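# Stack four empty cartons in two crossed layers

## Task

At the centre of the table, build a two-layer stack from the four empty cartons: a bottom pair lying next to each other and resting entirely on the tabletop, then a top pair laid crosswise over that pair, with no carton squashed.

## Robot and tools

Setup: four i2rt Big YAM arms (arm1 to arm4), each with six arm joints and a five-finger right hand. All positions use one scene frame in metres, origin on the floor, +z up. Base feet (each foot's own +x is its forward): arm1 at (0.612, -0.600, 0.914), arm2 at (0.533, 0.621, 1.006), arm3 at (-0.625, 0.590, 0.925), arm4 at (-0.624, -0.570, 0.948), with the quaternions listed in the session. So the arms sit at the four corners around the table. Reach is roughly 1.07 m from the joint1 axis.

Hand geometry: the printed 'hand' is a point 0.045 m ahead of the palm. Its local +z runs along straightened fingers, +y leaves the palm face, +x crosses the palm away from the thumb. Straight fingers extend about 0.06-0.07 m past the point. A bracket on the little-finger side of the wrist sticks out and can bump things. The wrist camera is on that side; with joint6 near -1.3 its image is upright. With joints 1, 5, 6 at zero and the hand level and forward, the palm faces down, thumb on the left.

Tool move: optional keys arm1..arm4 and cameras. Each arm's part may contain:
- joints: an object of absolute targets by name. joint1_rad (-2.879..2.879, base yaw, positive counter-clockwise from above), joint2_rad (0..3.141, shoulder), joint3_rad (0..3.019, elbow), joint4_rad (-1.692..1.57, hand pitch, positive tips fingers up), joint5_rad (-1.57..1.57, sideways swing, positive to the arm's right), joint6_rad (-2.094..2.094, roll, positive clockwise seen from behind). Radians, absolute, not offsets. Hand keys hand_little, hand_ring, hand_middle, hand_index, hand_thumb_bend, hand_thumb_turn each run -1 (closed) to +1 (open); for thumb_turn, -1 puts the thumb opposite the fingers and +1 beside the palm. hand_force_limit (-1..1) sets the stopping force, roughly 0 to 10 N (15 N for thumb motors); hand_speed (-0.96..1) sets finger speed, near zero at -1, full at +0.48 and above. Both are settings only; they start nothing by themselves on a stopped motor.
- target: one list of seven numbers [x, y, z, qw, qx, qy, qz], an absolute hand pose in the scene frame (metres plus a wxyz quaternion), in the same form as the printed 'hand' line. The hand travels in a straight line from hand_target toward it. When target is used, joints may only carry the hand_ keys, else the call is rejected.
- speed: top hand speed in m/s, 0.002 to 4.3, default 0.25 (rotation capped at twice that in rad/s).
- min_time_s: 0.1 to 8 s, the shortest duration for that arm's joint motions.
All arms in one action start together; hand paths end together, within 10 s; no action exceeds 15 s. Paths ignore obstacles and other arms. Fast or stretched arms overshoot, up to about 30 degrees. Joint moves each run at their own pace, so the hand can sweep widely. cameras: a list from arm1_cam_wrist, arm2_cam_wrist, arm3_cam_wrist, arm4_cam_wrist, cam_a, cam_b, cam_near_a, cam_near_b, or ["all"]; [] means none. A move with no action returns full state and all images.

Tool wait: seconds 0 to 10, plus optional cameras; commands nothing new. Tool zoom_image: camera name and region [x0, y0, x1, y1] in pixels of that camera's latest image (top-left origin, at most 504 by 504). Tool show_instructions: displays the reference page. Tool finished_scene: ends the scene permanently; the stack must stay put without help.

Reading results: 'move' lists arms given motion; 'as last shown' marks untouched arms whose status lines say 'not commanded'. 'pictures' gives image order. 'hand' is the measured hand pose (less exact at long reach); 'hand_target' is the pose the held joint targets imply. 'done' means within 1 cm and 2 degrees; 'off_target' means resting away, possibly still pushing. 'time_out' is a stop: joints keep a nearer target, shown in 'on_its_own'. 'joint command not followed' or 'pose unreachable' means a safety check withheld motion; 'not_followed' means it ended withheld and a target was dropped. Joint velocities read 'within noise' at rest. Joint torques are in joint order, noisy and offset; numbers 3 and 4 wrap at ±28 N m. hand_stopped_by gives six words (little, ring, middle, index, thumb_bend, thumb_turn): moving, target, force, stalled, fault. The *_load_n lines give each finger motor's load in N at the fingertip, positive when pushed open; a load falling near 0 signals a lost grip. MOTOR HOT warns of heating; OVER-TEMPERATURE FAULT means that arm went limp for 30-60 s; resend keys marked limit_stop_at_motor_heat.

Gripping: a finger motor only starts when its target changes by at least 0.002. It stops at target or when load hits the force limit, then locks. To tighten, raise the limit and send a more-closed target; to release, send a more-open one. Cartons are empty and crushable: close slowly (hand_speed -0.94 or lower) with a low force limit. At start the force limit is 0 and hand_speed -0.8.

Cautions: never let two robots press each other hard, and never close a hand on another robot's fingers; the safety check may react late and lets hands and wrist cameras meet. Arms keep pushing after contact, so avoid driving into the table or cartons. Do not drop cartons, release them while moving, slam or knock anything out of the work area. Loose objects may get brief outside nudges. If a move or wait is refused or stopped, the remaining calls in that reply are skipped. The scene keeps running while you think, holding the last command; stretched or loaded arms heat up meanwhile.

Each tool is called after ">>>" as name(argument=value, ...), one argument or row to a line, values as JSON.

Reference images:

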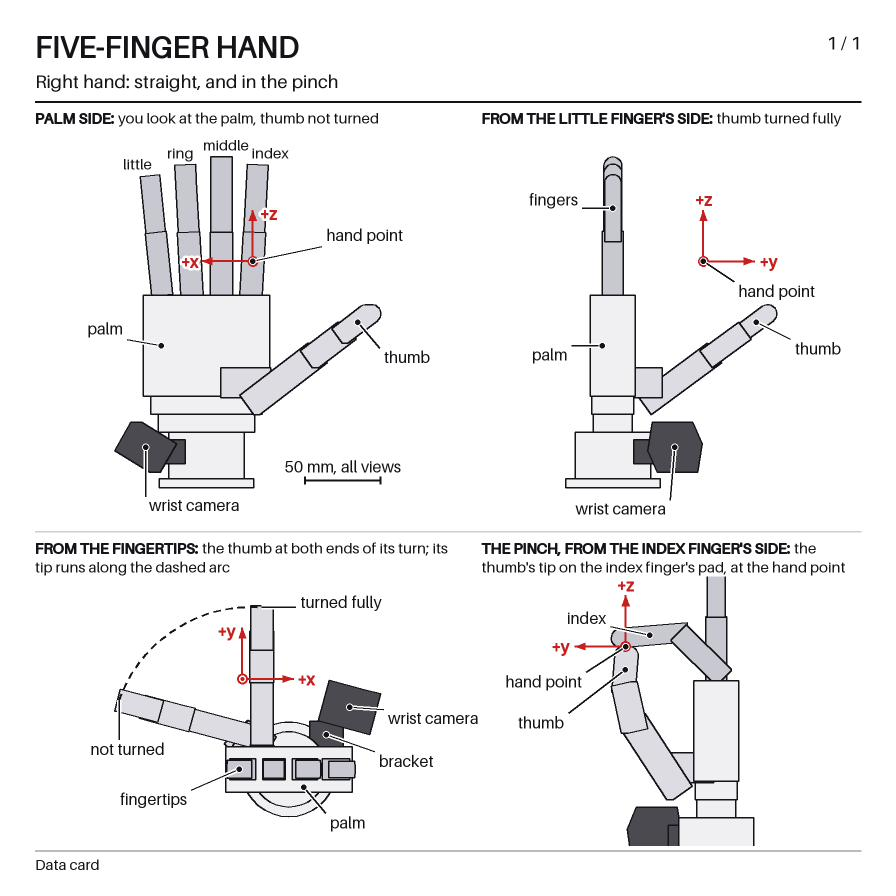

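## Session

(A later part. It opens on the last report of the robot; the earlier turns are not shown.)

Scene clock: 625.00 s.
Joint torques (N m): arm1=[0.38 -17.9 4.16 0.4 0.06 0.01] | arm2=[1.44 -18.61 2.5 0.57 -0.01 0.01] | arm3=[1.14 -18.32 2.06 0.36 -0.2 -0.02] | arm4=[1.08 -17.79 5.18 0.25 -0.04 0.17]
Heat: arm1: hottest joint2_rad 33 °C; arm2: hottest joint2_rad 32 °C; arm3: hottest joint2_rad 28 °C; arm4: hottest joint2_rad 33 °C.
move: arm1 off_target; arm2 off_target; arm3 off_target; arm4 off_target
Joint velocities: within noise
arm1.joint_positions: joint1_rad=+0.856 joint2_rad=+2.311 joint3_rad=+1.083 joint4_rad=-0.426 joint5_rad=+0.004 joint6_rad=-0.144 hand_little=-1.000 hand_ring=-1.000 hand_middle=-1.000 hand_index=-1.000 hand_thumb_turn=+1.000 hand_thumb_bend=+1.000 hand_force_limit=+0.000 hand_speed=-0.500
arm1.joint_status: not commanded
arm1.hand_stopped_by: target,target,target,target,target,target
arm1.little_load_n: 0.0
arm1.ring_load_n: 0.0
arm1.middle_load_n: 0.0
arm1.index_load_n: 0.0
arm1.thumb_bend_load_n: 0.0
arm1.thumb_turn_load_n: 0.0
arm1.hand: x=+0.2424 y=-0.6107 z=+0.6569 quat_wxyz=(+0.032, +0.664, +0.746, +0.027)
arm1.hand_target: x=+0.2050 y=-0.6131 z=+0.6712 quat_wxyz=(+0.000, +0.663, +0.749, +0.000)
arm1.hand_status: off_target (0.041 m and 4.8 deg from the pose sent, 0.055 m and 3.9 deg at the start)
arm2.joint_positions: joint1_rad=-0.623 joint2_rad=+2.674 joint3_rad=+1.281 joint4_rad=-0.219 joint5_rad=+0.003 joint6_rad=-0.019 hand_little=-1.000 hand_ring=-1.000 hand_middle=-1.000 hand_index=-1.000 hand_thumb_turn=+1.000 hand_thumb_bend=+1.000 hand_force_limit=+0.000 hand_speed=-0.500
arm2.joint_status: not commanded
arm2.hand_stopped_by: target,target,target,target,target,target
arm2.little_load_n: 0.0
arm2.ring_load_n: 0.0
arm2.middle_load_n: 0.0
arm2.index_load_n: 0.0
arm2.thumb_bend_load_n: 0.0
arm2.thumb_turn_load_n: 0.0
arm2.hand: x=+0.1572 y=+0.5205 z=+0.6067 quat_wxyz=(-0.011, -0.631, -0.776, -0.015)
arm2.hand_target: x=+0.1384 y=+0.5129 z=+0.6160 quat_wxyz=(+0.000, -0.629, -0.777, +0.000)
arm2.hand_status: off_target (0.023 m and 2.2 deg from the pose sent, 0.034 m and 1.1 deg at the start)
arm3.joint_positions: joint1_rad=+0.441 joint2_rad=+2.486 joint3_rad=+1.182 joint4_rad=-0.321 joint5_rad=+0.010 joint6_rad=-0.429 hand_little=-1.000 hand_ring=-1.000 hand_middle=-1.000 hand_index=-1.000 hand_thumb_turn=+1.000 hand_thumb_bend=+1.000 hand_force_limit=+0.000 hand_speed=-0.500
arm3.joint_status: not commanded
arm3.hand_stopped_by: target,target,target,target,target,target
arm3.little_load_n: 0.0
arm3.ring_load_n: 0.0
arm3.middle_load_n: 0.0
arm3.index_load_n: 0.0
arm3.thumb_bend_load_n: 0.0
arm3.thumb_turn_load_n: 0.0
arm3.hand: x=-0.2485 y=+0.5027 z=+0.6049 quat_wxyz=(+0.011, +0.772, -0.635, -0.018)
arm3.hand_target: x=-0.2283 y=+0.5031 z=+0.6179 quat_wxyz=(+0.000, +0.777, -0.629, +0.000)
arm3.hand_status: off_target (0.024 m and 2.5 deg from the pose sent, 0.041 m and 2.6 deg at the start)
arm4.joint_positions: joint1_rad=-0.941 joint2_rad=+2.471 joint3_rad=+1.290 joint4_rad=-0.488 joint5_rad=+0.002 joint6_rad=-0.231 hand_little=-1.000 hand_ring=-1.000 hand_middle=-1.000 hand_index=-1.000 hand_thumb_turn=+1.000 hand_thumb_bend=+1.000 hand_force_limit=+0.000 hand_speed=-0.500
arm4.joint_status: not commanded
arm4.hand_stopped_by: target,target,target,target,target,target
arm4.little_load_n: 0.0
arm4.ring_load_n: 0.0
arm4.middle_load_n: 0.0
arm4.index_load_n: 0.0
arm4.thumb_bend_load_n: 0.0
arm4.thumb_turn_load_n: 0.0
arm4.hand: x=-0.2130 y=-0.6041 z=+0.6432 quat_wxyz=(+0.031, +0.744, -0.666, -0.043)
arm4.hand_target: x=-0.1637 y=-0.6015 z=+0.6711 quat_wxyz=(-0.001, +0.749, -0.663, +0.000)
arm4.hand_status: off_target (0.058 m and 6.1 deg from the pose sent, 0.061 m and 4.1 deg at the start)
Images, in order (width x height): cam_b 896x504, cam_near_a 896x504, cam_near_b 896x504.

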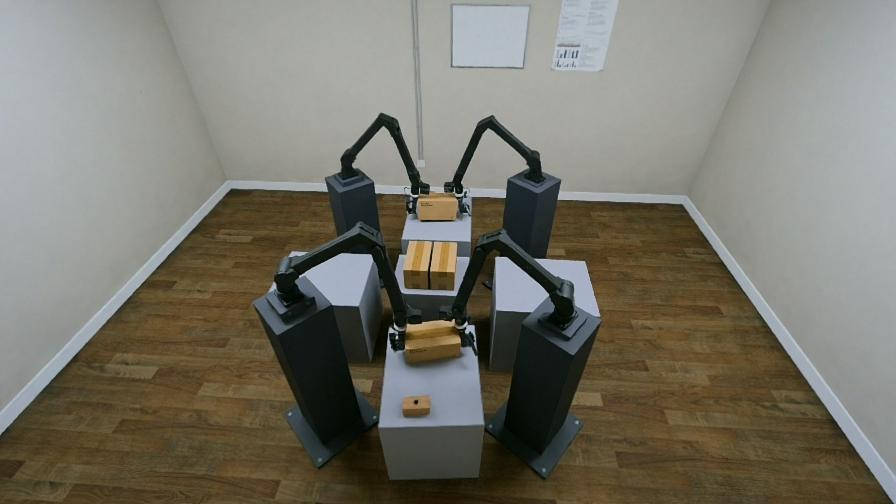

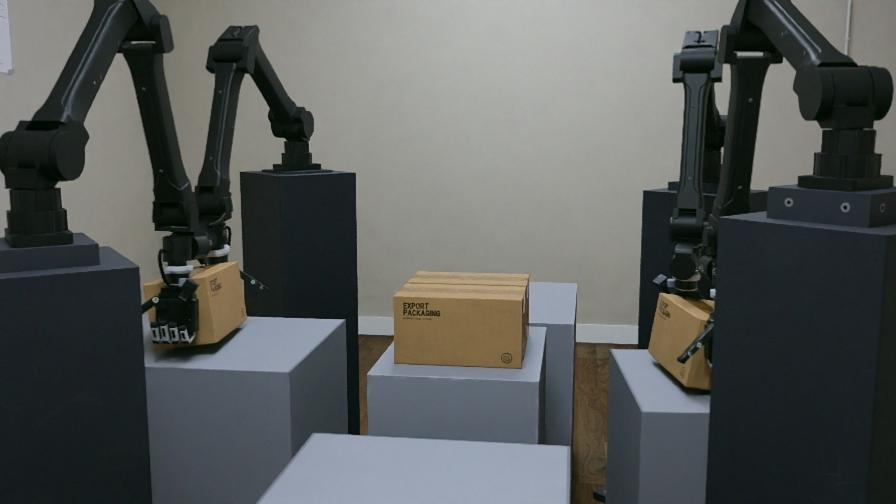

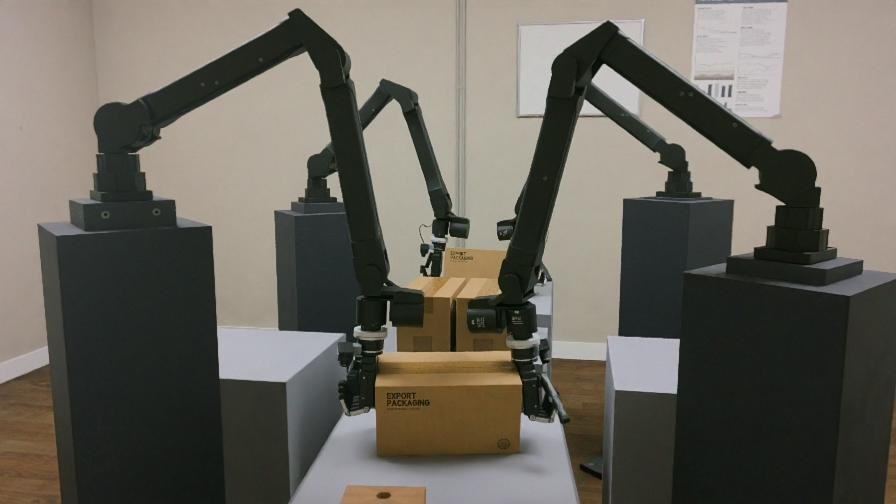

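>>> move(
  arm1={"target": [0.204, -0.613, 0.630, 0, 0.6626, 0.7490, 0], "speed": 0.04},
  arm4={"target": [-0.162, -0.602, 0.630, 0, 0.7490, -0.6626, 0], "speed": 0.04},
  arm2={"target": [0.138, 0.513, 0.576, 0, 0.6293, 0.7771, 0], "speed": 0.04},
  arm3={"target": [-0.228, 0.503, 0.576, 0, 0.7771, -0.6293, 0], "speed": 0.04},
)

>>> move(
  arm1={"target": [0.255, -0.612, 0.632, -0.0231, 0.6622, 0.7485, -0.0261], "speed": 0.08},
  arm4={"target": [-0.210, -0.608, 0.632, -0.0327, 0.7483, -0.6620, 0.0289], "speed": 0.08},
  arm2={"target": [0.172, 0.518, 0.578, -0.0137, 0.6291, 0.7769, -0.0169], "speed": 0.08},
  arm3={"target": [-0.270, 0.497, 0.578, -0.0169, 0.7769, -0.6291, 0.0137], "speed": 0.08},
)

>>> move(
  arm1={"target": [0.252, -0.618, 0.628, -0.0231, 0.6622, 0.7485, -0.0261], "speed": 0.08},
  arm4={"target": [-0.210, -0.615, 0.628, -0.0327, 0.7483, -0.6620, 0.0289], "speed": 0.08},
  arm2={"target": [0.172, 0.530, 0.574, -0.0137, 0.6291, 0.7769, -0.0169], "speed": 0.08},
  arm3={"target": [-0.270, 0.505, 0.574, -0.0169, 0.7769, -0.6291, 0.0137], "speed": 0.08},
  cameras=["cam_a", "cam_b", "cam_near_a", "cam_near_b"],
)

>>> zoom_image(
  camera="cam_near_a",
  region=[120, 220, 260, 380],
)

>>> zoom_image(
  camera="cam_near_a",
  region=[630, 220, 750, 400],
)

>>> zoom_image(
  camera="cam_b",
  region=[370, 290, 510, 430],
)

>>> zoom_image(
  camera="cam_b",
  region=[380, 160, 490, 250],
)

>>> zoom_image(
  camera="cam_near_b",
  region=[290, 230, 630, 490],
)

Scene clock: 667.60 s.
Joint torques (N m): arm1=[0.32 -14.45 5.46 0.98 0.06 0.01] | arm2=[1.44 -15.68 4.44 1.24 0.03 0.01] | arm3=[1.14 -13.92 4.3 1.55 -0.2 -0.03] | arm4=[0.67 -13.39 7.39 1.11 -0.02 0.18]
Heat: arm1: hottest joint2_rad 36 °C; arm2: hottest joint2_rad 33 °C; arm3: hottest joint2_rad 29 °C; arm4: hottest joint2_rad 38 °C.
move: arm1 off_target; arm2 off_target; arm3 off_target; arm4 off_target
Joint velocities: within noise
arm1.joint_positions: joint1_rad=+0.856 joint2_rad=+2.365 joint3_rad=+1.094 joint4_rad=-0.380 joint5_rad=+0.004 joint6_rad=-0.144 hand_little=-1.000 hand_ring=-1.000 hand_middle=-1.000 hand_index=-1.000 hand_thumb_turn=+1.000 hand_thumb_bend=+1.000 hand_force_limit=+0.000 hand_speed=-0.500
arm1.joint_status: not commanded
arm1.hand_stopped_by: target,target,target,target,target,target
arm1.little_load_n: 0.0
arm1.ring_load_n: 0.0
arm1.middle_load_n: 0.0
arm1.index_load_n: 0.0
arm1.thumb_bend_load_n: 0.0
arm1.thumb_turn_load_n: 0.0
arm1.hand: x=+0.2445 y=-0.6108 z=+0.6347 quat_wxyz=(+0.030, +0.665, +0.746, +0.026)
arm1.hand_target: x=+0.2050 y=-0.6130 z=+0.6326 quat_wxyz=(+0.000, +0.663, +0.749, +0.000)
arm1.hand_status: off_target (0.041 m and 4.6 deg from the pose sent, 0.047 m and 4.8 deg at the start)
arm2.joint_positions: joint1_rad=-0.623 joint2_rad=+2.731 joint3_rad=+1.331 joint4_rad=-0.210 joint5_rad=+0.002 joint6_rad=-0.019 hand_little=-1.000 hand_ring=-1.000 hand_middle=-1.000 hand_index=-1.000 hand_thumb_turn=+1.000 hand_thumb_bend=+1.000 hand_force_limit=+0.000 hand_speed=-0.500
arm2.joint_status: not commanded
arm2.hand_stopped_by: target,target,target,target,target,target
arm2.little_load_n: 0.0
arm2.ring_load_n: 0.0
arm2.middle_load_n: 0.0
arm2.index_load_n: 0.0
arm2.thumb_bend_load_n: 0.0
arm2.thumb_turn_load_n: 0.0
arm2.hand: x=+0.1543 y=+0.5198 z=+0.5848 quat_wxyz=(-0.011, -0.631, -0.776, -0.014)
arm2.hand_target: x=+0.1386 y=+0.5131 z=+0.5768 quat_wxyz=(+0.000, -0.629, -0.777, +0.000)
arm2.hand_status: off_target (0.020 m and 2.1 deg from the pose sent, 0.037 m and 2.2 deg at the start)
arm3.joint_positions: joint1_rad=+0.441 joint2_rad=+2.535 joint3_rad=+1.203 joint4_rad=-0.300 joint5_rad=+0.010 joint6_rad=-0.429 hand_little=-1.000 hand_ring=-1.000 hand_middle=-1.000 hand_index=-1.000 hand_thumb_turn=+1.000 hand_thumb_bend=+1.000 hand_force_limit=+0.000 hand_speed=-0.500
arm3.joint_status: not commanded
arm3.hand_stopped_by: target,target,target,target,target,target
arm3.little_load_n: 0.0
arm3.ring_load_n: 0.0
arm3.middle_load_n: 0.0
arm3.index_load_n: 0.0
arm3.thumb_bend_load_n: 0.0
arm3.thumb_turn_load_n: 0.0
arm3.hand: x=-0.2521 y=+0.5037 z=+0.5859 quat_wxyz=(+0.012, +0.772, -0.635, -0.021)
arm3.hand_target: x=-0.2286 y=+0.5032 z=+0.5773 quat_wxyz=(+0.000, +0.777, -0.629, +0.000)
arm3.hand_status: off_target (0.026 m and 2.9 deg from the pose sent, 0.035 m and 2.5 deg at the start)
arm4.joint_positions: joint1_rad=-0.937 joint2_rad=+2.497 joint3_rad=+1.298 joint4_rad=-0.463 joint5_rad=+0.002 joint6_rad=-0.231 hand_little=-1.000 hand_ring=-1.000 hand_middle=-1.000 hand_index=-1.000 hand_thumb_turn=+1.000 hand_thumb_bend=+1.000 hand_force_limit=+0.000 hand_speed=-0.500
arm4.joint_status: not commanded
arm4.hand_stopped_by: target,target,target,target,target,target
arm4.little_load_n: 0.0
arm4.ring_load_n: 0.0
arm4.middle_load_n: 0.0
arm4.index_load_n: 0.0
arm4.thumb_bend_load_n: 0.0
arm4.thumb_turn_load_n: 0.0
arm4.hand: x=-0.2125 y=-0.6022 z=+0.6314 quat_wxyz=(+0.029, +0.746, -0.664, -0.040)
arm4.hand_target: x=-0.1634 y=-0.6016 z=+0.6337 quat_wxyz=(+0.000, +0.749, -0.663, +0.000)
arm4.hand_status: off_target (0.050 m and 5.7 deg from the pose sent, 0.053 m and 6.1 deg at the start)
pictures: none

Scene clock: 668.87 s.
Joint torques (N m): arm1=[-0.56 -14.68 1.14 0.47 0.03 -0.08] | arm2=[1.55 -16.67 0.7 0.88 0.01 0.05] | arm3=[0.03 -15.38 0.9 0.92 -0.16 -0.08] | arm4=[-0.91 -14.39 2.13 0.64 -0.05 0.04]
Heat: arm1: hottest joint2_rad 36 °C; arm2: hottest joint2_rad 33 °C; arm3: hottest joint2_rad 29 °C; arm4: hottest joint2_rad 37 °C.
move: arm1 done; arm2 done; arm3 done; arm4 off_target
Joint velocities: within noise
arm1.joint_positions: joint1_rad=+0.856 joint2_rad=+2.323 joint3_rad=+0.938 joint4_rad=-0.139 joint5_rad=-0.006 joint6_rad=-0.144 hand_little=-1.000 hand_ring=-1.000 hand_middle=-1.000 hand_index=-1.000 hand_thumb_turn=+1.000 hand_thumb_bend=+1.000 hand_force_limit=+0.000 hand_speed=-0.500
arm1.joint_status: not commanded
arm1.hand_stopped_by: target,target,target,target,target,target
arm1.little_load_n: 0.0
arm1.ring_load_n: 0.0
arm1.middle_load_n: 0.0
arm1.index_load_n: 0.0
arm1.thumb_bend_load_n: 0.0
arm1.thumb_turn_load_n: 0.0
arm1.hand: x=+0.2620 y=-0.6132 z=+0.6290 quat_wxyz=(-0.016, +0.665, +0.747, -0.019)
arm1.hand_target: x=+0.2549 y=-0.6120 z=+0.6321 quat_wxyz=(-0.023, +0.662, +0.749, -0.026)
arm1.hand_status: done (0.008 m and 1.3 deg from the pose sent, 0.011 m and 8.5 deg at the start)
arm2.joint_positions: joint1_rad=-0.621 joint2_rad=+2.731 joint3_rad=+1.224 joint4_rad=-0.039 joint5_rad=+0.002 joint6_rad=-0.019 hand_little=-1.000 hand_ring=-1.000 hand_middle=-1.000 hand_index=-1.000 hand_thumb_turn=+1.000 hand_thumb_bend=+1.000 hand_force_limit=+0.000 hand_speed=-0.500
arm2.joint_status: not commanded
arm2.hand_stopped_by: target,target,target,target,target,target
arm2.little_load_n: 0.0
arm2.ring_load_n: 0.0
arm2.middle_load_n: 0.0
arm2.index_load_n: 0.0
arm2.thumb_bend_load_n: 0.0
arm2.thumb_turn_load_n: 0.0
arm2.hand: x=+0.1767 y=+0.5234 z=+0.5761 quat_wxyz=(+0.010, -0.630, -0.776, +0.011)
arm2.hand_target: x=+0.1719 y=+0.5180 z=+0.5781 quat_wxyz=(+0.014, -0.629, -0.777, +0.017)
arm2.hand_status: done (0.007 m and 0.9 deg from the pose sent, 0.019 m and 4.6 deg at the start)
arm3.joint_positions: joint1_rad=+0.412 joint2_rad=+2.527 joint3_rad=+1.088 joint4_rad=-0.126 joint5_rad=-0.010 joint6_rad=-0.467 hand_little=-1.000 hand_ring=-1.000 hand_middle=-1.000 hand_index=-1.000 hand_thumb_turn=+1.000 hand_thumb_bend=+1.000 hand_force_limit=+0.000 hand_speed=-0.500
arm3.joint_status: not commanded
arm3.hand_stopped_by: target,target,target,target,target,target
arm3.little_load_n: 0.0
arm3.ring_load_n: 0.0
arm3.middle_load_n: 0.0
arm3.index_load_n: 0.0
arm3.thumb_bend_load_n: 0.0
arm3.thumb_turn_load_n: 0.0
arm3.hand: x=-0.2773 y=+0.5006 z=+0.5758 quat_wxyz=(-0.011, +0.775, -0.632, +0.005)
arm3.hand_target: x=-0.2700 y=+0.4969 z=+0.5781 quat_wxyz=(-0.017, +0.777, -0.629, +0.014)
arm3.hand_status: done (0.008 m and 1.2 deg from the pose sent, 0.021 m and 5.2 deg at the start)
arm4.joint_positions: joint1_rad=-0.948 joint2_rad=+2.454 joint3_rad=+1.140 joint4_rad=-0.203 joint5_rad=-0.019 joint6_rad=-0.249 hand_little=-1.000 hand_ring=-1.000 hand_middle=-1.000 hand_index=-1.000 hand_thumb_turn=+1.000 hand_thumb_bend=+1.000 hand_force_limit=+0.000 hand_speed=-0.500
arm4.joint_status: not commanded
arm4.hand_stopped_by: target,target,target,target,target,target
arm4.little_load_n: 0.0
arm4.ring_load_n: 0.0
arm4.middle_load_n: 0.0
arm4.index_load_n: 0.0
arm4.thumb_bend_load_n: 0.0
arm4.thumb_turn_load_n: 0.0
arm4.hand: x=-0.2241 y=-0.6026 z=+0.6223 quat_wxyz=(-0.021, +0.749, -0.662, +0.013)
arm4.hand_target: x=-0.2102 y=-0.6079 z=+0.6319 quat_wxyz=(-0.032, +0.748, -0.662, +0.029)
arm4.hand_status: off_target (0.018 m and 2.3 deg from the pose sent, 0.006 m and 10.6 deg at the start)
pictures: none

Scene clock: 669.83 s.
Joint torques (N m): arm1=[0.62 -13.63 1.99 0.5 0.06 0.05] | arm2=[0.15 -15.85 0.92 0.9 0.01 -0.11] | arm3=[0.91 -14.62 0.92 0.95 -0.17 0.11] | arm4=[-0.97 -13.63 2.66 0.61 -0.05 0.06]
Heat: arm1: hottest joint2_rad 36 °C; arm2: hottest joint2_rad 33 °C; arm3: hottest joint2_rad 29 °C; arm4: hottest joint2_rad 37 °C.
move: arm1 off_target; arm2 done; arm3 done; arm4 off_target
Joint velocities: within noise
arm1.joint_positions: joint1_rad=+0.858 joint2_rad=+2.323 joint3_rad=+0.938 joint4_rad=-0.139 joint5_rad=-0.006 joint6_rad=-0.144 hand_little=-1.000 hand_ring=-1.000 hand_middle=-1.000 hand_index=-1.000 hand_thumb_turn=+1.000 hand_thumb_bend=+1.000 hand_force_limit=+0.000 hand_speed=-0.500
arm1.joint_status: not commanded
arm1.hand_stopped_by: target,target,target,target,target,target
arm1.little_load_n: 0.0
arm1.ring_load_n: 0.0
arm1.middle_load_n: 0.0
arm1.index_load_n: 0.0
arm1.thumb_bend_load_n: 0.0
arm1.thumb_turn_load_n: 0.0
arm1.hand: x=+0.2620 y=-0.6139 z=+0.6290 quat_wxyz=(-0.016, +0.664, +0.747, -0.019)
arm1.hand_target: x=+0.2520 y=-0.6181 z=+0.6282 quat_wxyz=(-0.023, +0.662, +0.749, -0.026)
arm1.hand_status: off_target (0.011 m and 1.2 deg from the pose sent, 0.011 m and 1.3 deg at the start)
arm2.joint_positions: joint1_rad=-0.628 joint2_rad=+2.731 joint3_rad=+1.224 joint4_rad=-0.031 joint5_rad=+0.001 joint6_rad=-0.030 hand_little=-1.000 hand_ring=-1.000 hand_middle=-1.000 hand_index=-1.000 hand_thumb_turn=+1.000 hand_thumb_bend=+1.000 hand_force_limit=+0.000 hand_speed=-0.500
arm2.joint_status: not commanded
arm2.hand_stopped_by: target,target,target,target,target,target
arm2.little_load_n: 0.0
arm2.ring_load_n: 0.0
arm2.middle_load_n: 0.0
arm2.index_load_n: 0.5
arm2.thumb_bend_load_n: 0.0
arm2.thumb_turn_load_n: 0.0
arm2.hand: x=+0.1741 y=+0.5261 z=+0.5756 quat_wxyz=(+0.012, -0.629, -0.778, +0.014)
arm2.hand_target: x=+0.1719 y=+0.5299 z=+0.5741 quat_wxyz=(+0.014, -0.629, -0.777, +0.017)
arm2.hand_status: done (0.005 m and 0.4 deg from the pose sent, 0.008 m and 0.9 deg at the start)
arm3.joint_positions: joint1_rad=+0.419 joint2_rad=+2.527 joint3_rad=+1.088 joint4_rad=-0.116 joint5_rad=-0.010 joint6_rad=-0.467 hand_little=-1.000 hand_ring=-1.000 hand_middle=-1.000 hand_index=-1.000 hand_thumb_turn=+1.000 hand_thumb_bend=+1.000 hand_force_limit=+0.000 hand_speed=-0.500
arm3.joint_status: not commanded
arm3.hand_stopped_by: target,target,target,target,target,target
arm3.little_load_n: 0.0
arm3.ring_load_n: 0.0
arm3.middle_load_n: 0.5
arm3.index_load_n: 0.0
arm3.thumb_bend_load_n: 0.0
arm3.thumb_turn_load_n: 0.0
arm3.hand: x=-0.2741 y=+0.5023 z=+0.5752 quat_wxyz=(-0.013, +0.777, -0.629, +0.009)
arm3.hand_target: x=-0.2700 y=+0.5050 z=+0.5741 quat_wxyz=(-0.017, +0.777, -0.629, +0.014)
arm3.hand_status: done (0.005 m and 0.7 deg from the pose sent, 0.009 m and 1.3 deg at the start)
arm4.joint_positions: joint1_rad=-0.963 joint2_rad=+2.454 joint3_rad=+1.140 joint4_rad=-0.201 joint5_rad=-0.020 joint6_rad=-0.264 hand_little=-1.000 hand_ring=-1.000 hand_middle=-1.000 hand_index=-1.000 hand_thumb_turn=+1.000 hand_thumb_bend=+1.000 hand_force_limit=+0.000 hand_speed=-0.500
arm4.joint_status: not commanded
arm4.hand_stopped_by: target,target,target,target,target,target
arm4.little_load_n: 0.0
arm4.ring_load_n: 0.0
arm4.middle_load_n: 0.0
arm4.index_load_n: 0.0
arm4.thumb_bend_load_n: 0.0
arm4.thumb_turn_load_n: 0.0
arm4.hand: x=-0.2243 y=-0.6095 z=+0.6222 quat_wxyz=(-0.022, +0.749, -0.662, +0.014)
arm4.hand_target: x=-0.2102 y=-0.6150 z=+0.6281 quat_wxyz=(-0.032, +0.748, -0.662, +0.029)
arm4.hand_status: off_target (0.016 m and 2.1 deg from the pose sent, 0.020 m and 2.3 deg at the start)
Images, in order (width x height): cam_a 896x504, cam_b 896x504, cam_near_a 896x504, cam_near_b 896x504.

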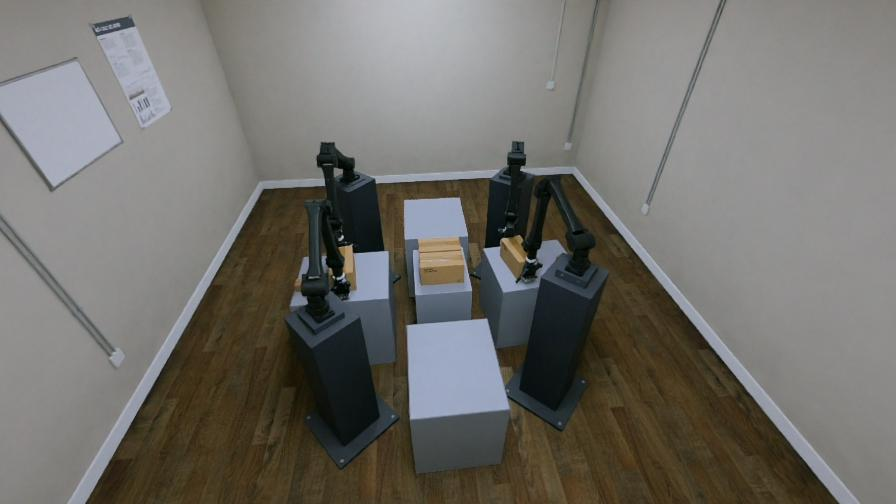

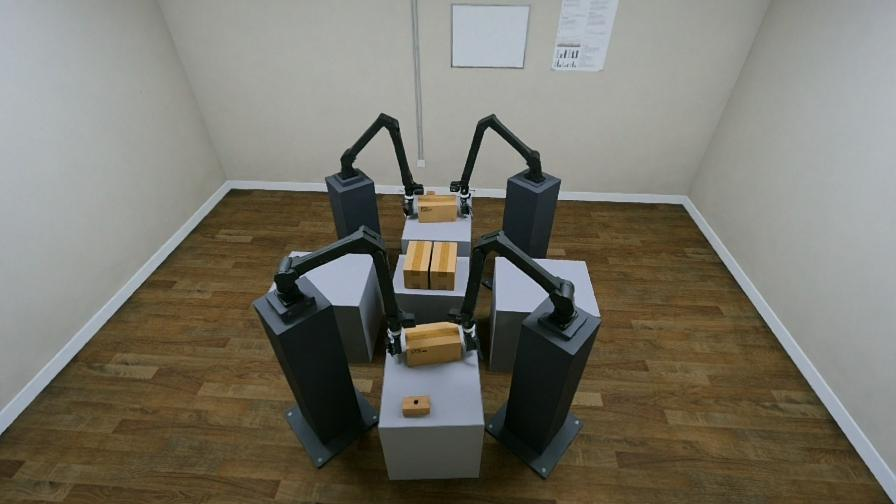

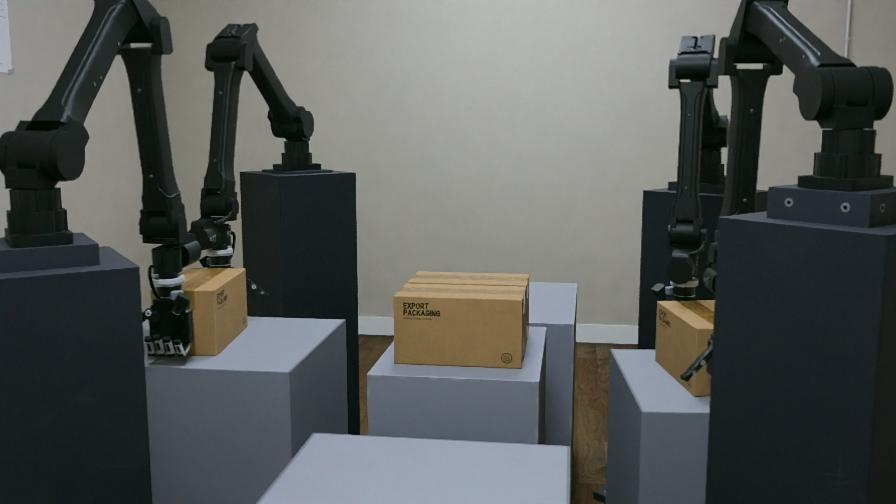

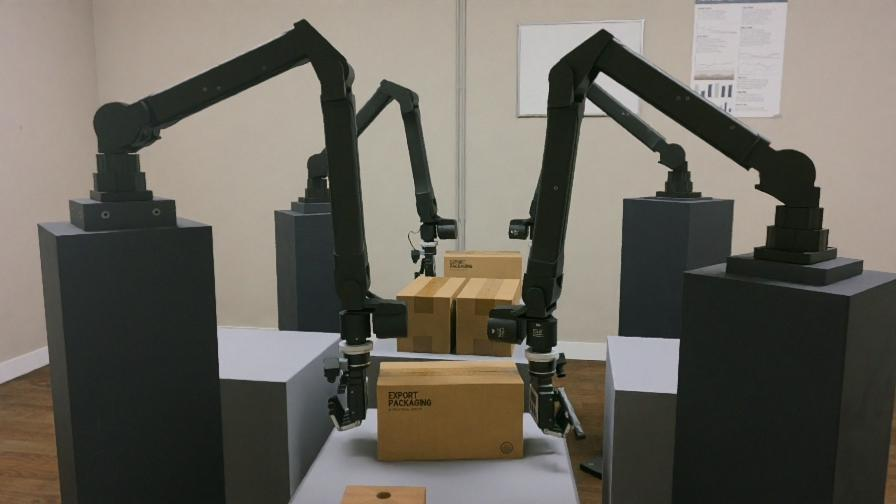

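Scaled by 3.150.

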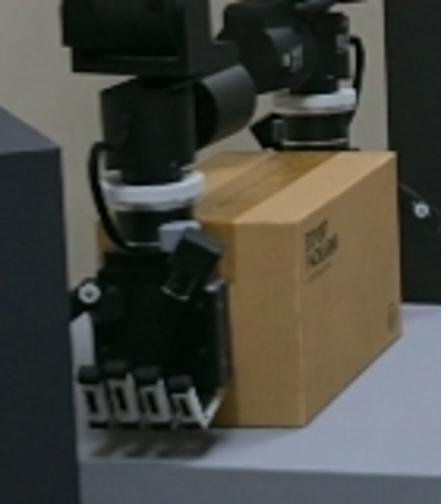

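Scaled by 2.800.

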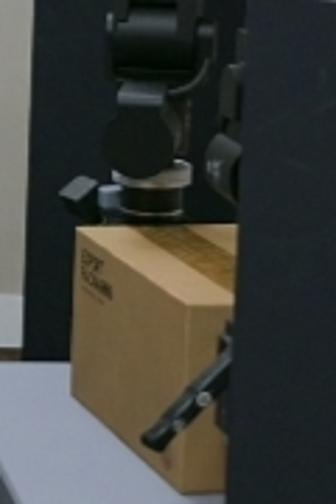

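Scaled by 3.600.

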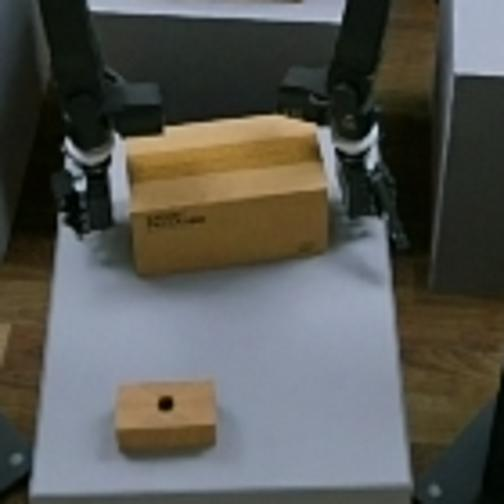

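Scaled by 4.582.

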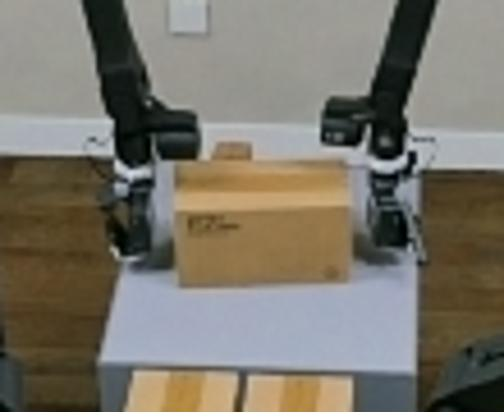

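Scaled by 1.482.

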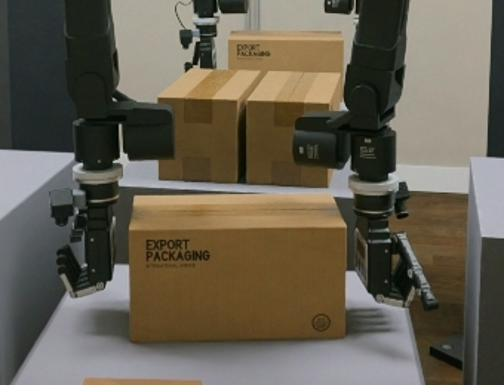

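>>> move(
  arm1={"target": [0.250, -0.600, 0.654, -0.0174, 0.6624, 0.7487, -0.0196], "speed": 0.08},
  arm4={"target": [-0.205, -0.596, 0.654, -0.0196, 0.7487, -0.6624, 0.0174], "speed": 0.08},
  arm2={"target": [0.165, 0.534, 0.574, -0.0137, 0.6291, 0.7769, -0.0169], "speed": 0.08},
  arm3={"target": [-0.265, 0.507, 0.574, -0.0169, 0.7769, -0.6291, 0.0137], "speed": 0.08},
)

>>> move(
  arm1={"target": [0.202, -0.604, 0.652, -0.0174, 0.6624, 0.7487, -0.0196], "speed": 0.06},
  arm4={"target": [-0.160, -0.592, 0.652, -0.0196, 0.7487, -0.6624, 0.0174], "speed": 0.06},
  arm2={"target": [0.132, 0.528, 0.574, -0.0137, 0.6291, 0.7769, -0.0169], "speed": 0.06},
  arm3={"target": [-0.230, 0.510, 0.574, -0.0169, 0.7769, -0.6291, 0.0137], "speed": 0.06},
)

>>> move(
  arm1={"target": [0.202, -0.604, 0.705, -0.0174, 0.6624, 0.7487, -0.0196], "speed": 0.05},
  arm4={"target": [-0.160, -0.592, 0.705, -0.0196, 0.7487, -0.6624, 0.0174], "speed": 0.05},
  arm2={"target": [0.132, 0.528, 0.625, -0.0137, 0.6291, 0.7769, -0.0169], "speed": 0.05},
  arm3={"target": [-0.230, 0.510, 0.625, -0.0169, 0.7769, -0.6291, 0.0137], "speed": 0.05},
  cameras=["cam_a", "cam_b", "cam_near_a", "cam_near_b"],
)

>>> zoom_image(
  camera="cam_near_a",
  region=[120, 220, 260, 380],
)

>>> zoom_image(
  camera="cam_near_a",
  region=[630, 220, 750, 400],
)

>>> zoom_image(
  camera="cam_near_b",
  region=[290, 230, 630, 490],
)

>>> zoom_image(
  camera="cam_b",
  region=[380, 160, 490, 250],
)

Scene clock: 695.20 s.
Joint torques (N m): arm1=[-0.91 -14.21 2.14 -0.18 0.08 -0.13] | arm2=[0.21 -16.03 1.43 0.35 0 -0.11] | arm3=[0.91 -14.45 1.57 0.5 -0.16 0.14] | arm4=[-0.26 -14.04 3.55 -0.44 0.1 0.2]
Heat: arm1: hottest joint2_rad 34 °C; arm2: hottest joint2_rad 33 °C; arm3: hottest joint2_rad 28 °C; arm4: hottest joint2_rad 34 °C.
move: arm1 done; arm2 done; arm3 done; arm4 off_target
Joint velocities: within noise
arm1.joint_positions: joint1_rad=+0.833 joint2_rad=+2.264 joint3_rad=+0.938 joint4_rad=-0.198 joint5_rad=-0.006 joint6_rad=-0.167 hand_little=-1.000 hand_ring=-1.000 hand_middle=-1.000 hand_index=-1.000 hand_thumb_turn=+1.000 hand_thumb_bend=+1.000 hand_force_limit=+0.000 hand_speed=-0.500
arm1.joint_status: not commanded
arm1.hand_stopped_by: target,target,target,target,target,target
arm1.little_load_n: 0.0
arm1.ring_load_n: 0.0
arm1.middle_load_n: 0.5
arm1.index_load_n: 0.0
arm1.thumb_bend_load_n: 0.0
arm1.thumb_turn_load_n: 0.0
arm1.hand: x=+0.2546 y=-0.6033 z=+0.6515 quat_wxyz=(-0.016, +0.665, +0.747, -0.018)
arm1.hand_target: x=+0.2499 y=-0.6000 z=+0.6540 quat_wxyz=(-0.018, +0.662, +0.749, -0.020)
arm1.hand_status: done (0.006 m and 0.5 deg from the pose sent, 0.031 m and 0.4 deg at the start)
arm2.joint_positions: joint1_rad=-0.641 joint2_rad=+2.731 joint3_rad=+1.237 joint4_rad=-0.031 joint5_rad=+0.001 joint6_rad=-0.043 hand_little=-1.000 hand_ring=-1.000 hand_middle=-1.000 hand_index=-1.000 hand_thumb_turn=+1.000 hand_thumb_bend=+1.000 hand_force_limit=+0.000 hand_speed=-0.500
arm2.joint_status: not commanded
arm2.hand_stopped_by: target,target,target,target,target,target
arm2.little_load_n: 0.0
arm2.ring_load_n: 0.0
arm2.middle_load_n: 0.0
arm2.index_load_n: 0.0
arm2.thumb_bend_load_n: 0.0
arm2.thumb_turn_load_n: 0.0
arm2.hand: x=+0.1649 y=+0.5299 z=+0.5754 quat_wxyz=(+0.017, -0.629, -0.777, +0.019)
arm2.hand_target: x=+0.1648 y=+0.5340 z=+0.5741 quat_wxyz=(+0.014, -0.629, -0.777, +0.017)
arm2.hand_status: done (0.004 m and 0.4 deg from the pose sent, 0.012 m and 0.4 deg at the start)
arm3.joint_positions: joint1_rad=+0.426 joint2_rad=+2.527 joint3_rad=+1.092 joint4_rad=-0.116 joint5_rad=-0.010 joint6_rad=-0.462 hand_little=-1.000 hand_ring=-1.000 hand_middle=-1.000 hand_index=-1.000 hand_thumb_turn=+1.000 hand_thumb_bend=+1.000 hand_force_limit=+0.000 hand_speed=-0.500
arm3.joint_status: not commanded
arm3.hand_stopped_by: target,target,target,target,target,target
arm3.little_load_n: 0.0
arm3.ring_load_n: 0.0
arm3.middle_load_n: 0.0
arm3.index_load_n: 0.0
arm3.thumb_bend_load_n: 0.0
arm3.thumb_turn_load_n: 0.0
arm3.hand: x=-0.2711 y=+0.5044 z=+0.5752 quat_wxyz=(-0.014, +0.778, -0.628, +0.011)
arm3.hand_target: x=-0.2650 y=+0.5070 z=+0.5741 quat_wxyz=(-0.017, +0.777, -0.629, +0.014)
arm3.hand_status: done (0.007 m and 0.5 deg from the pose sent, 0.010 m and 0.7 deg at the start)
arm4.joint_positions: joint1_rad=-0.931 joint2_rad=+2.405 joint3_rad=+1.140 joint4_rad=-0.267 joint5_rad=-0.012 joint6_rad=-0.234 hand_little=-1.000 hand_ring=-1.000 hand_middle=-1.000 hand_index=-1.000 hand_thumb_turn=+1.000 hand_thumb_bend=+1.000 hand_force_limit=+0.000 hand_speed=-0.500
arm4.joint_status: not commanded
arm4.hand_stopped_by: target,target,target,target,target,target
arm4.little_load_n: 0.5
arm4.ring_load_n: 0.0
arm4.middle_load_n: 0.0
arm4.index_load_n: 0.0
arm4.thumb_bend_load_n: 0.0
arm4.thumb_turn_load_n: 0.0
arm4.hand: x=-0.2191 y=-0.5963 z=+0.6444 quat_wxyz=(-0.014, +0.750, -0.661, +0.008)
arm4.hand_target: x=-0.2051 y=-0.5960 z=+0.6540 quat_wxyz=(-0.020, +0.749, -0.662, +0.018)
arm4.hand_status: off_target (0.017 m and 1.2 deg from the pose sent, 0.040 m and 0.5 deg at the start)
pictures: none

Scene clock: 696.50 s.
Joint torques (N m): arm1=[0.44 -13.98 4.77 0.24 0.07 0.03] | arm2=[0.26 -15.85 4.37 0.8 0.02 -0.1] | arm3=[1.49 -13.92 3.74 0.57 -0.14 0.03] | arm4=[0.97 -13.22 6.84 0.01 -0.01 0.08]
Heat: arm1: hottest joint2_rad 34 °C; arm2: hottest joint2_rad 33 °C; arm3: hottest joint2_rad 28 °C; arm4: hottest joint2_rad 34 °C.
move: arm1 off_target; arm2 off_target; arm3 off_target; arm4 off_target
Joint velocities: within noise
arm1.joint_positions: joint1_rad=+0.833 joint2_rad=+2.293 joint3_rad=+1.052 joint4_rad=-0.314 joint5_rad=-0.005 joint6_rad=-0.169 hand_little=-1.000 hand_ring=-1.000 hand_middle=-1.000 hand_index=-1.000 hand_thumb_turn=+1.000 hand_thumb_bend=+1.000 hand_force_limit=+0.000 hand_speed=-0.500
arm1.joint_status: not commanded
arm1.hand_stopped_by: target,target,target,target,target,target
arm1.little_load_n: 0.0
arm1.ring_load_n: 0.5
arm1.middle_load_n: 0.0
arm1.index_load_n: 0.0
arm1.thumb_bend_load_n: 0.0
arm1.thumb_turn_load_n: 0.0
arm1.hand: x=+0.2246 y=-0.6015 z=+0.6538 quat_wxyz=(-0.004, +0.664, +0.747, -0.008)
arm1.hand_target: x=+0.2023 y=-0.6041 z=+0.6528 quat_wxyz=(-0.017, +0.662, +0.749, -0.020)
arm1.hand_status: off_target (0.023 m and 2.0 deg from the pose sent, 0.053 m and 0.5 deg at the start)
arm2.joint_positions: joint1_rad=-0.641 joint2_rad=+2.731 joint3_rad=+1.304 joint4_rad=-0.131 joint5_rad=+0.001 joint6_rad=-0.043 hand_little=-1.000 hand_ring=-1.000 hand_middle=-1.000 hand_index=-1.000 hand_thumb_turn=+1.000 hand_thumb_bend=+1.000 hand_force_limit=+0.000 hand_speed=-0.500
arm2.joint_status: not commanded
arm2.hand_stopped_by: target,target,target,target,target,target
arm2.little_load_n: 0.0
arm2.ring_load_n: 0.0
arm2.middle_load_n: 0.0
arm2.index_load_n: 0.0
arm2.thumb_bend_load_n: 0.0
arm2.thumb_turn_load_n: 0.0
arm2.hand: x=+0.1488 y=+0.5272 z=+0.5799 quat_wxyz=(+0.006, -0.629, -0.778, +0.006)
arm2.hand_target: x=+0.1323 y=+0.5281 z=+0.5746 quat_wxyz=(+0.014, -0.629, -0.777, +0.017)
arm2.hand_status: off_target (0.018 m and 1.6 deg from the pose sent, 0.033 m and 0.4 deg at the start)
arm3.joint_positions: joint1_rad=+0.443 joint2_rad=+2.530 joint3_rad=+1.166 joint4_rad=-0.199 joint5_rad=-0.009 joint6_rad=-0.428 hand_little=-1.000 hand_ring=-1.000 hand_middle=-1.000 hand_index=-1.000 hand_thumb_turn=+1.000 hand_thumb_bend=+1.000 hand_force_limit=+0.000 hand_speed=-0.500
arm3.joint_status: not commanded
arm3.hand_stopped_by: target,target,target,target,target,target
arm3.little_load_n: 0.0
arm3.ring_load_n: 0.0
arm3.middle_load_n: 0.0
arm3.index_load_n: 0.0
arm3.thumb_bend_load_n: 0.0
arm3.thumb_turn_load_n: 0.0
arm3.hand: x=-0.2456 y=+0.5068 z=+0.5798 quat_wxyz=(-0.011, +0.772, -0.635, +0.006)
arm3.hand_target: x=-0.2304 y=+0.5102 z=+0.5745 quat_wxyz=(-0.017, +0.777, -0.629, +0.014)
arm3.hand_status: off_target (0.017 m and 1.4 deg from the pose sent, 0.041 m and 0.5 deg at the start)
arm4.joint_positions: joint1_rad=-0.926 joint2_rad=+2.426 joint3_rad=+1.242 joint4_rad=-0.378 joint5_rad=-0.008 joint6_rad=-0.205 hand_little=-1.000 hand_ring=-1.000 hand_middle=-1.000 hand_index=-1.000 hand_thumb_turn=+1.000 hand_thumb_bend=+1.000 hand_force_limit=+0.000 hand_speed=-0.500
arm4.joint_status: not commanded
arm4.hand_stopped_by: target,target,target,target,target,target
arm4.little_load_n: 0.0
arm4.ring_load_n: 0.0
arm4.middle_load_n: 0.0
arm4.index_load_n: 0.0
arm4.thumb_bend_load_n: -0.5
arm4.thumb_turn_load_n: 0.0
arm4.hand: x=-0.1932 y=-0.5958 z=+0.6495 quat_wxyz=(-0.004, +0.742, -0.671, -0.003)
arm4.hand_target: x=-0.1607 y=-0.5917 z=+0.6534 quat_wxyz=(-0.020, +0.749, -0.662, +0.018)
arm4.hand_status: off_target (0.033 m and 3.2 deg from the pose sent, 0.060 m and 1.3 deg at the start)
pictures: none

Scene clock: 698.03 s.
Joint torques (N m): arm1=[0.44 -16.79 3.99 0.38 0.06 0.06] | arm2=[0.26 -18.26 2.35 0.61 0.01 -0.07] | arm3=[1.08 -17.79 1.92 0.4 -0.15 0.05] | arm4=[0.62 -16.5 4.85 0.24 0 0.01]
Heat: arm1: hottest joint2_rad 34 °C; arm2: hottest joint2_rad 33 °C; arm3: hottest joint2_rad 28 °C; arm4: hottest joint2_rad 34 °C.
move: arm1 off_target; arm2 off_target; arm3 off_target; arm4 off_target
Joint velocities: within noise
arm1.joint_positions: joint1_rad=+0.833 joint2_rad=+2.197 joint3_rad=+1.034 joint4_rad=-0.416 joint5_rad=-0.005 joint6_rad=-0.171 hand_little=-1.000 hand_ring=-1.000 hand_middle=-1.000 hand_index=-1.000 hand_thumb_turn=+1.000 hand_thumb_bend=+1.000 hand_force_limit=+0.000 hand_speed=-0.500
arm1.joint_status: not commanded
arm1.hand_stopped_by: target,target,target,target,target,target
arm1.little_load_n: 0.0
arm1.ring_load_n: 0.0
arm1.middle_load_n: 0.0
arm1.index_load_n: 0.0
arm1.thumb_bend_load_n: 0.0
arm1.thumb_turn_load_n: 0.0
arm1.hand: x=+0.2279 y=-0.6014 z=+0.6938 quat_wxyz=(+0.005, +0.664, +0.748, -0.001)
arm1.hand_target: x=+0.2025 y=-0.6041 z=+0.7055 quat_wxyz=(-0.017, +0.662, +0.749, -0.020)
arm1.hand_status: off_target (0.028 m and 3.4 deg from the pose sent, 0.056 m and 2.0 deg at the start)
arm2.joint_positions: joint1_rad=-0.641 joint2_rad=+2.637 joint3_rad=+1.239 joint4_rad=-0.164 joint5_rad=+0.001 joint6_rad=-0.046 hand_little=-1.000 hand_ring=-1.000 hand_middle=-1.000 hand_index=-1.000 hand_thumb_turn=+1.000 hand_thumb_bend=+1.000 hand_force_limit=+0.000 hand_speed=-0.500
arm2.joint_status: not commanded
arm2.hand_stopped_by: target,target,target,target,target,target
arm2.little_load_n: 0.0
arm2.ring_load_n: 0.0
arm2.middle_load_n: 0.0
arm2.index_load_n: 0.0
arm2.thumb_bend_load_n: 0.0
arm2.thumb_turn_load_n: 0.0
arm2.hand: x=+0.1491 y=+0.5275 z=+0.6167 quat_wxyz=(+0.004, -0.628, -0.779, +0.005)
arm2.hand_target: x=+0.1321 y=+0.5281 z=+0.6251 quat_wxyz=(+0.014, -0.629, -0.777, +0.017)
arm2.hand_status: off_target (0.019 m and 1.8 deg from the pose sent, 0.048 m and 1.6 deg at the start)
arm3.joint_positions: joint1_rad=+0.448 joint2_rad=+2.450 joint3_rad=+1.129 joint4_rad=-0.261 joint5_rad=-0.009 joint6_rad=-0.428 hand_little=-1.000 hand_ring=-1.000 hand_middle=-1.000 hand_index=-1.000 hand_thumb_turn=+1.000 hand_thumb_bend=+1.000 hand_force_limit=+0.000 hand_speed=-0.500
arm3.joint_status: not commanded
arm3.hand_stopped_by: target,target,target,target,target,target
arm3.little_load_n: 0.0
arm3.ring_load_n: 0.0
arm3.middle_load_n: 0.5
arm3.index_load_n: 0.0
arm3.thumb_bend_load_n: 0.0
arm3.thumb_turn_load_n: 0.0
arm3.hand: x=-0.2487 y=+0.5091 z=+0.6123 quat_wxyz=(-0.007, +0.774, -0.633, -0.003)
arm3.hand_target: x=-0.2303 y=+0.5101 z=+0.6248 quat_wxyz=(-0.017, +0.777, -0.629, +0.014)
arm3.hand_status: off_target (0.023 m and 2.2 deg from the pose sent, 0.048 m and 1.4 deg at the start)
arm4.joint_positions: joint1_rad=-0.920 joint2_rad=+2.356 joint3_rad=+1.230 joint4_rad=-0.462 joint5_rad=-0.008 joint6_rad=-0.199 hand_little=-1.000 hand_ring=-1.000 hand_middle=-1.000 hand_index=-1.000 hand_thumb_turn=+1.000 hand_thumb_bend=+1.000 hand_force_limit=+0.000 hand_speed=-0.500
arm4.joint_status: not commanded
arm4.hand_stopped_by: target,target,target,target,target,target
arm4.little_load_n: 0.0
arm4.ring_load_n: 0.0
arm4.middle_load_n: 0.0
arm4.index_load_n: 0.0
arm4.thumb_bend_load_n: 0.0
arm4.thumb_turn_load_n: 0.0
arm4.hand: x=-0.1935 y=-0.5931 z=+0.6829 quat_wxyz=(+0.003, +0.741, -0.671, -0.013)
arm4.hand_target: x=-0.1608 y=-0.5917 z=+0.7053 quat_wxyz=(-0.020, +0.749, -0.662, +0.017)
arm4.hand_status: off_target (0.040 m and 4.6 deg from the pose sent, 0.065 m and 3.2 deg at the start)
Images, in order (width x height): cam_a 896x504, cam_b 896x504, cam_near_a 896x504, cam_near_b 896x504.

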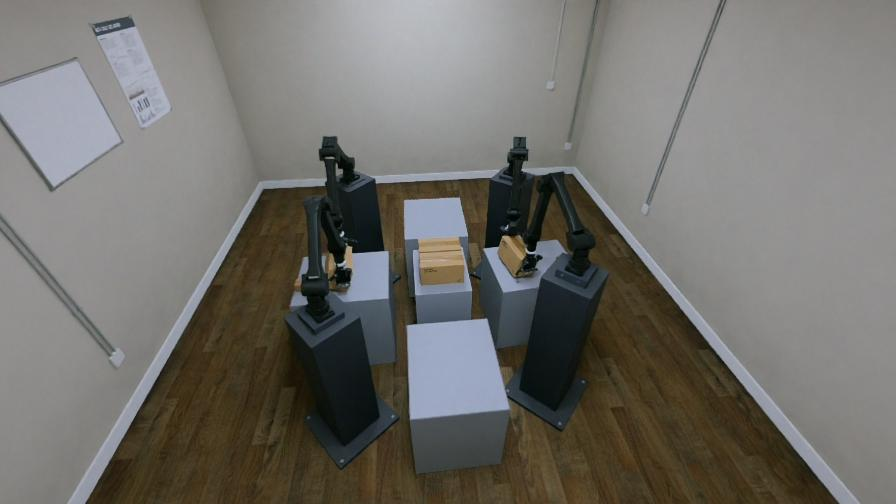

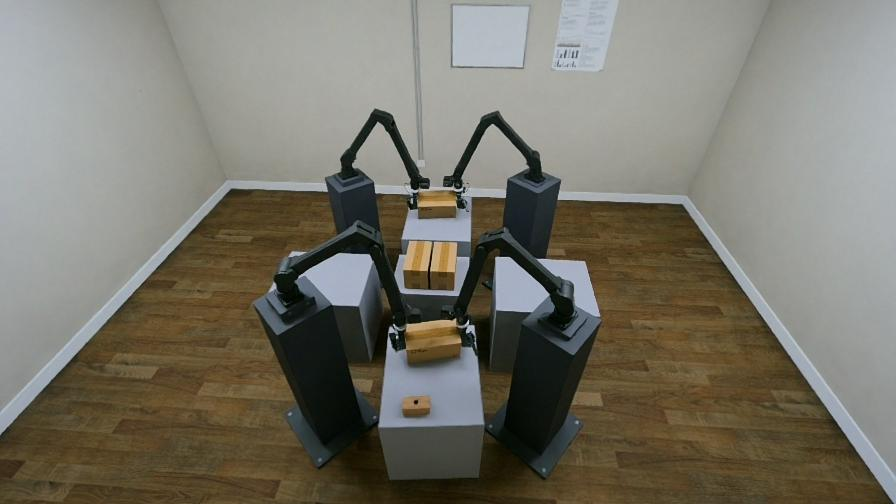

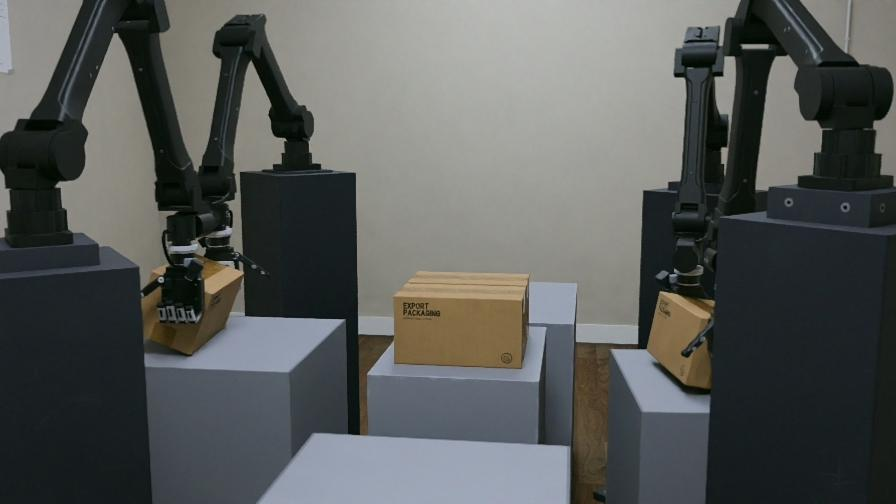

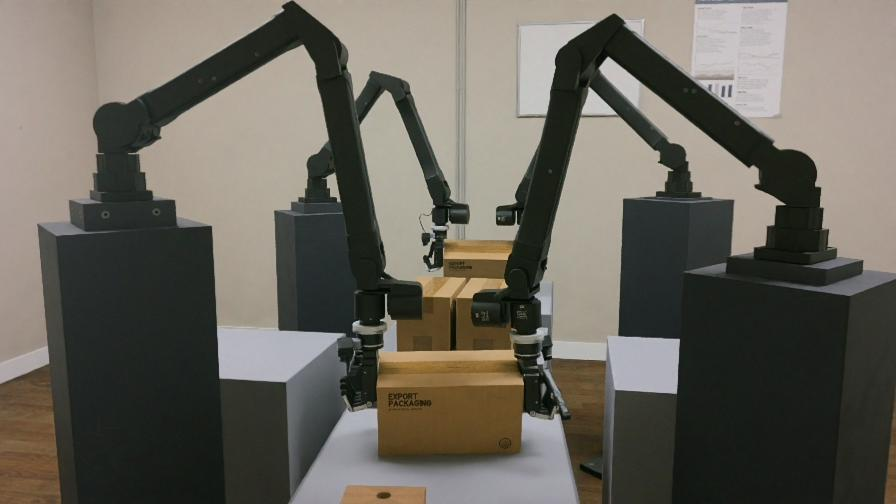

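Scaled by 3.150.

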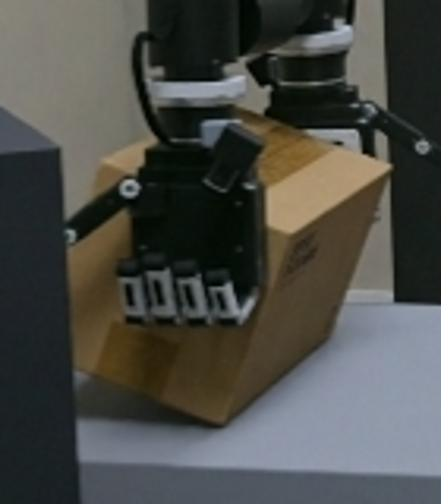

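Scaled by 2.800.

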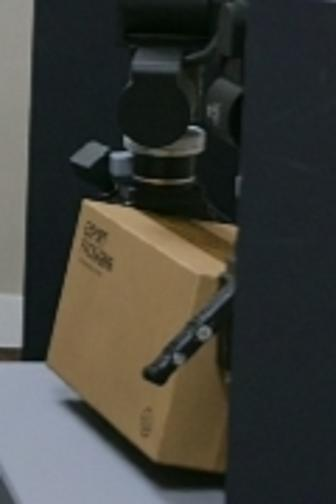

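Scaled by 1.482.

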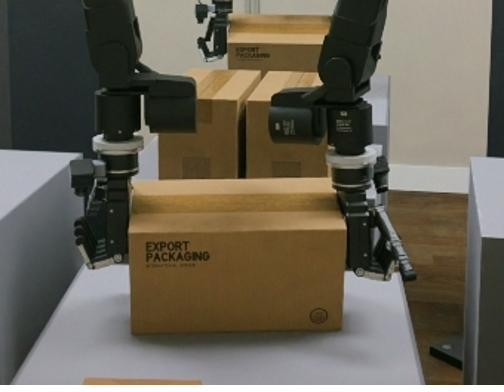

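Scaled by 4.582.

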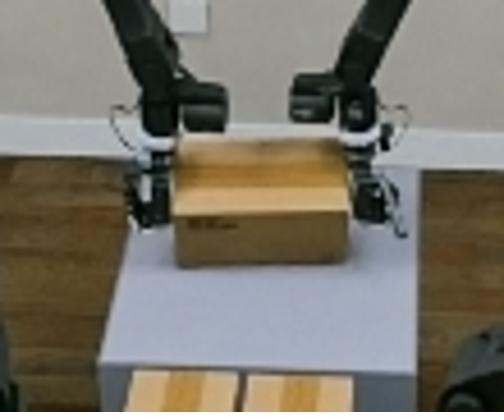

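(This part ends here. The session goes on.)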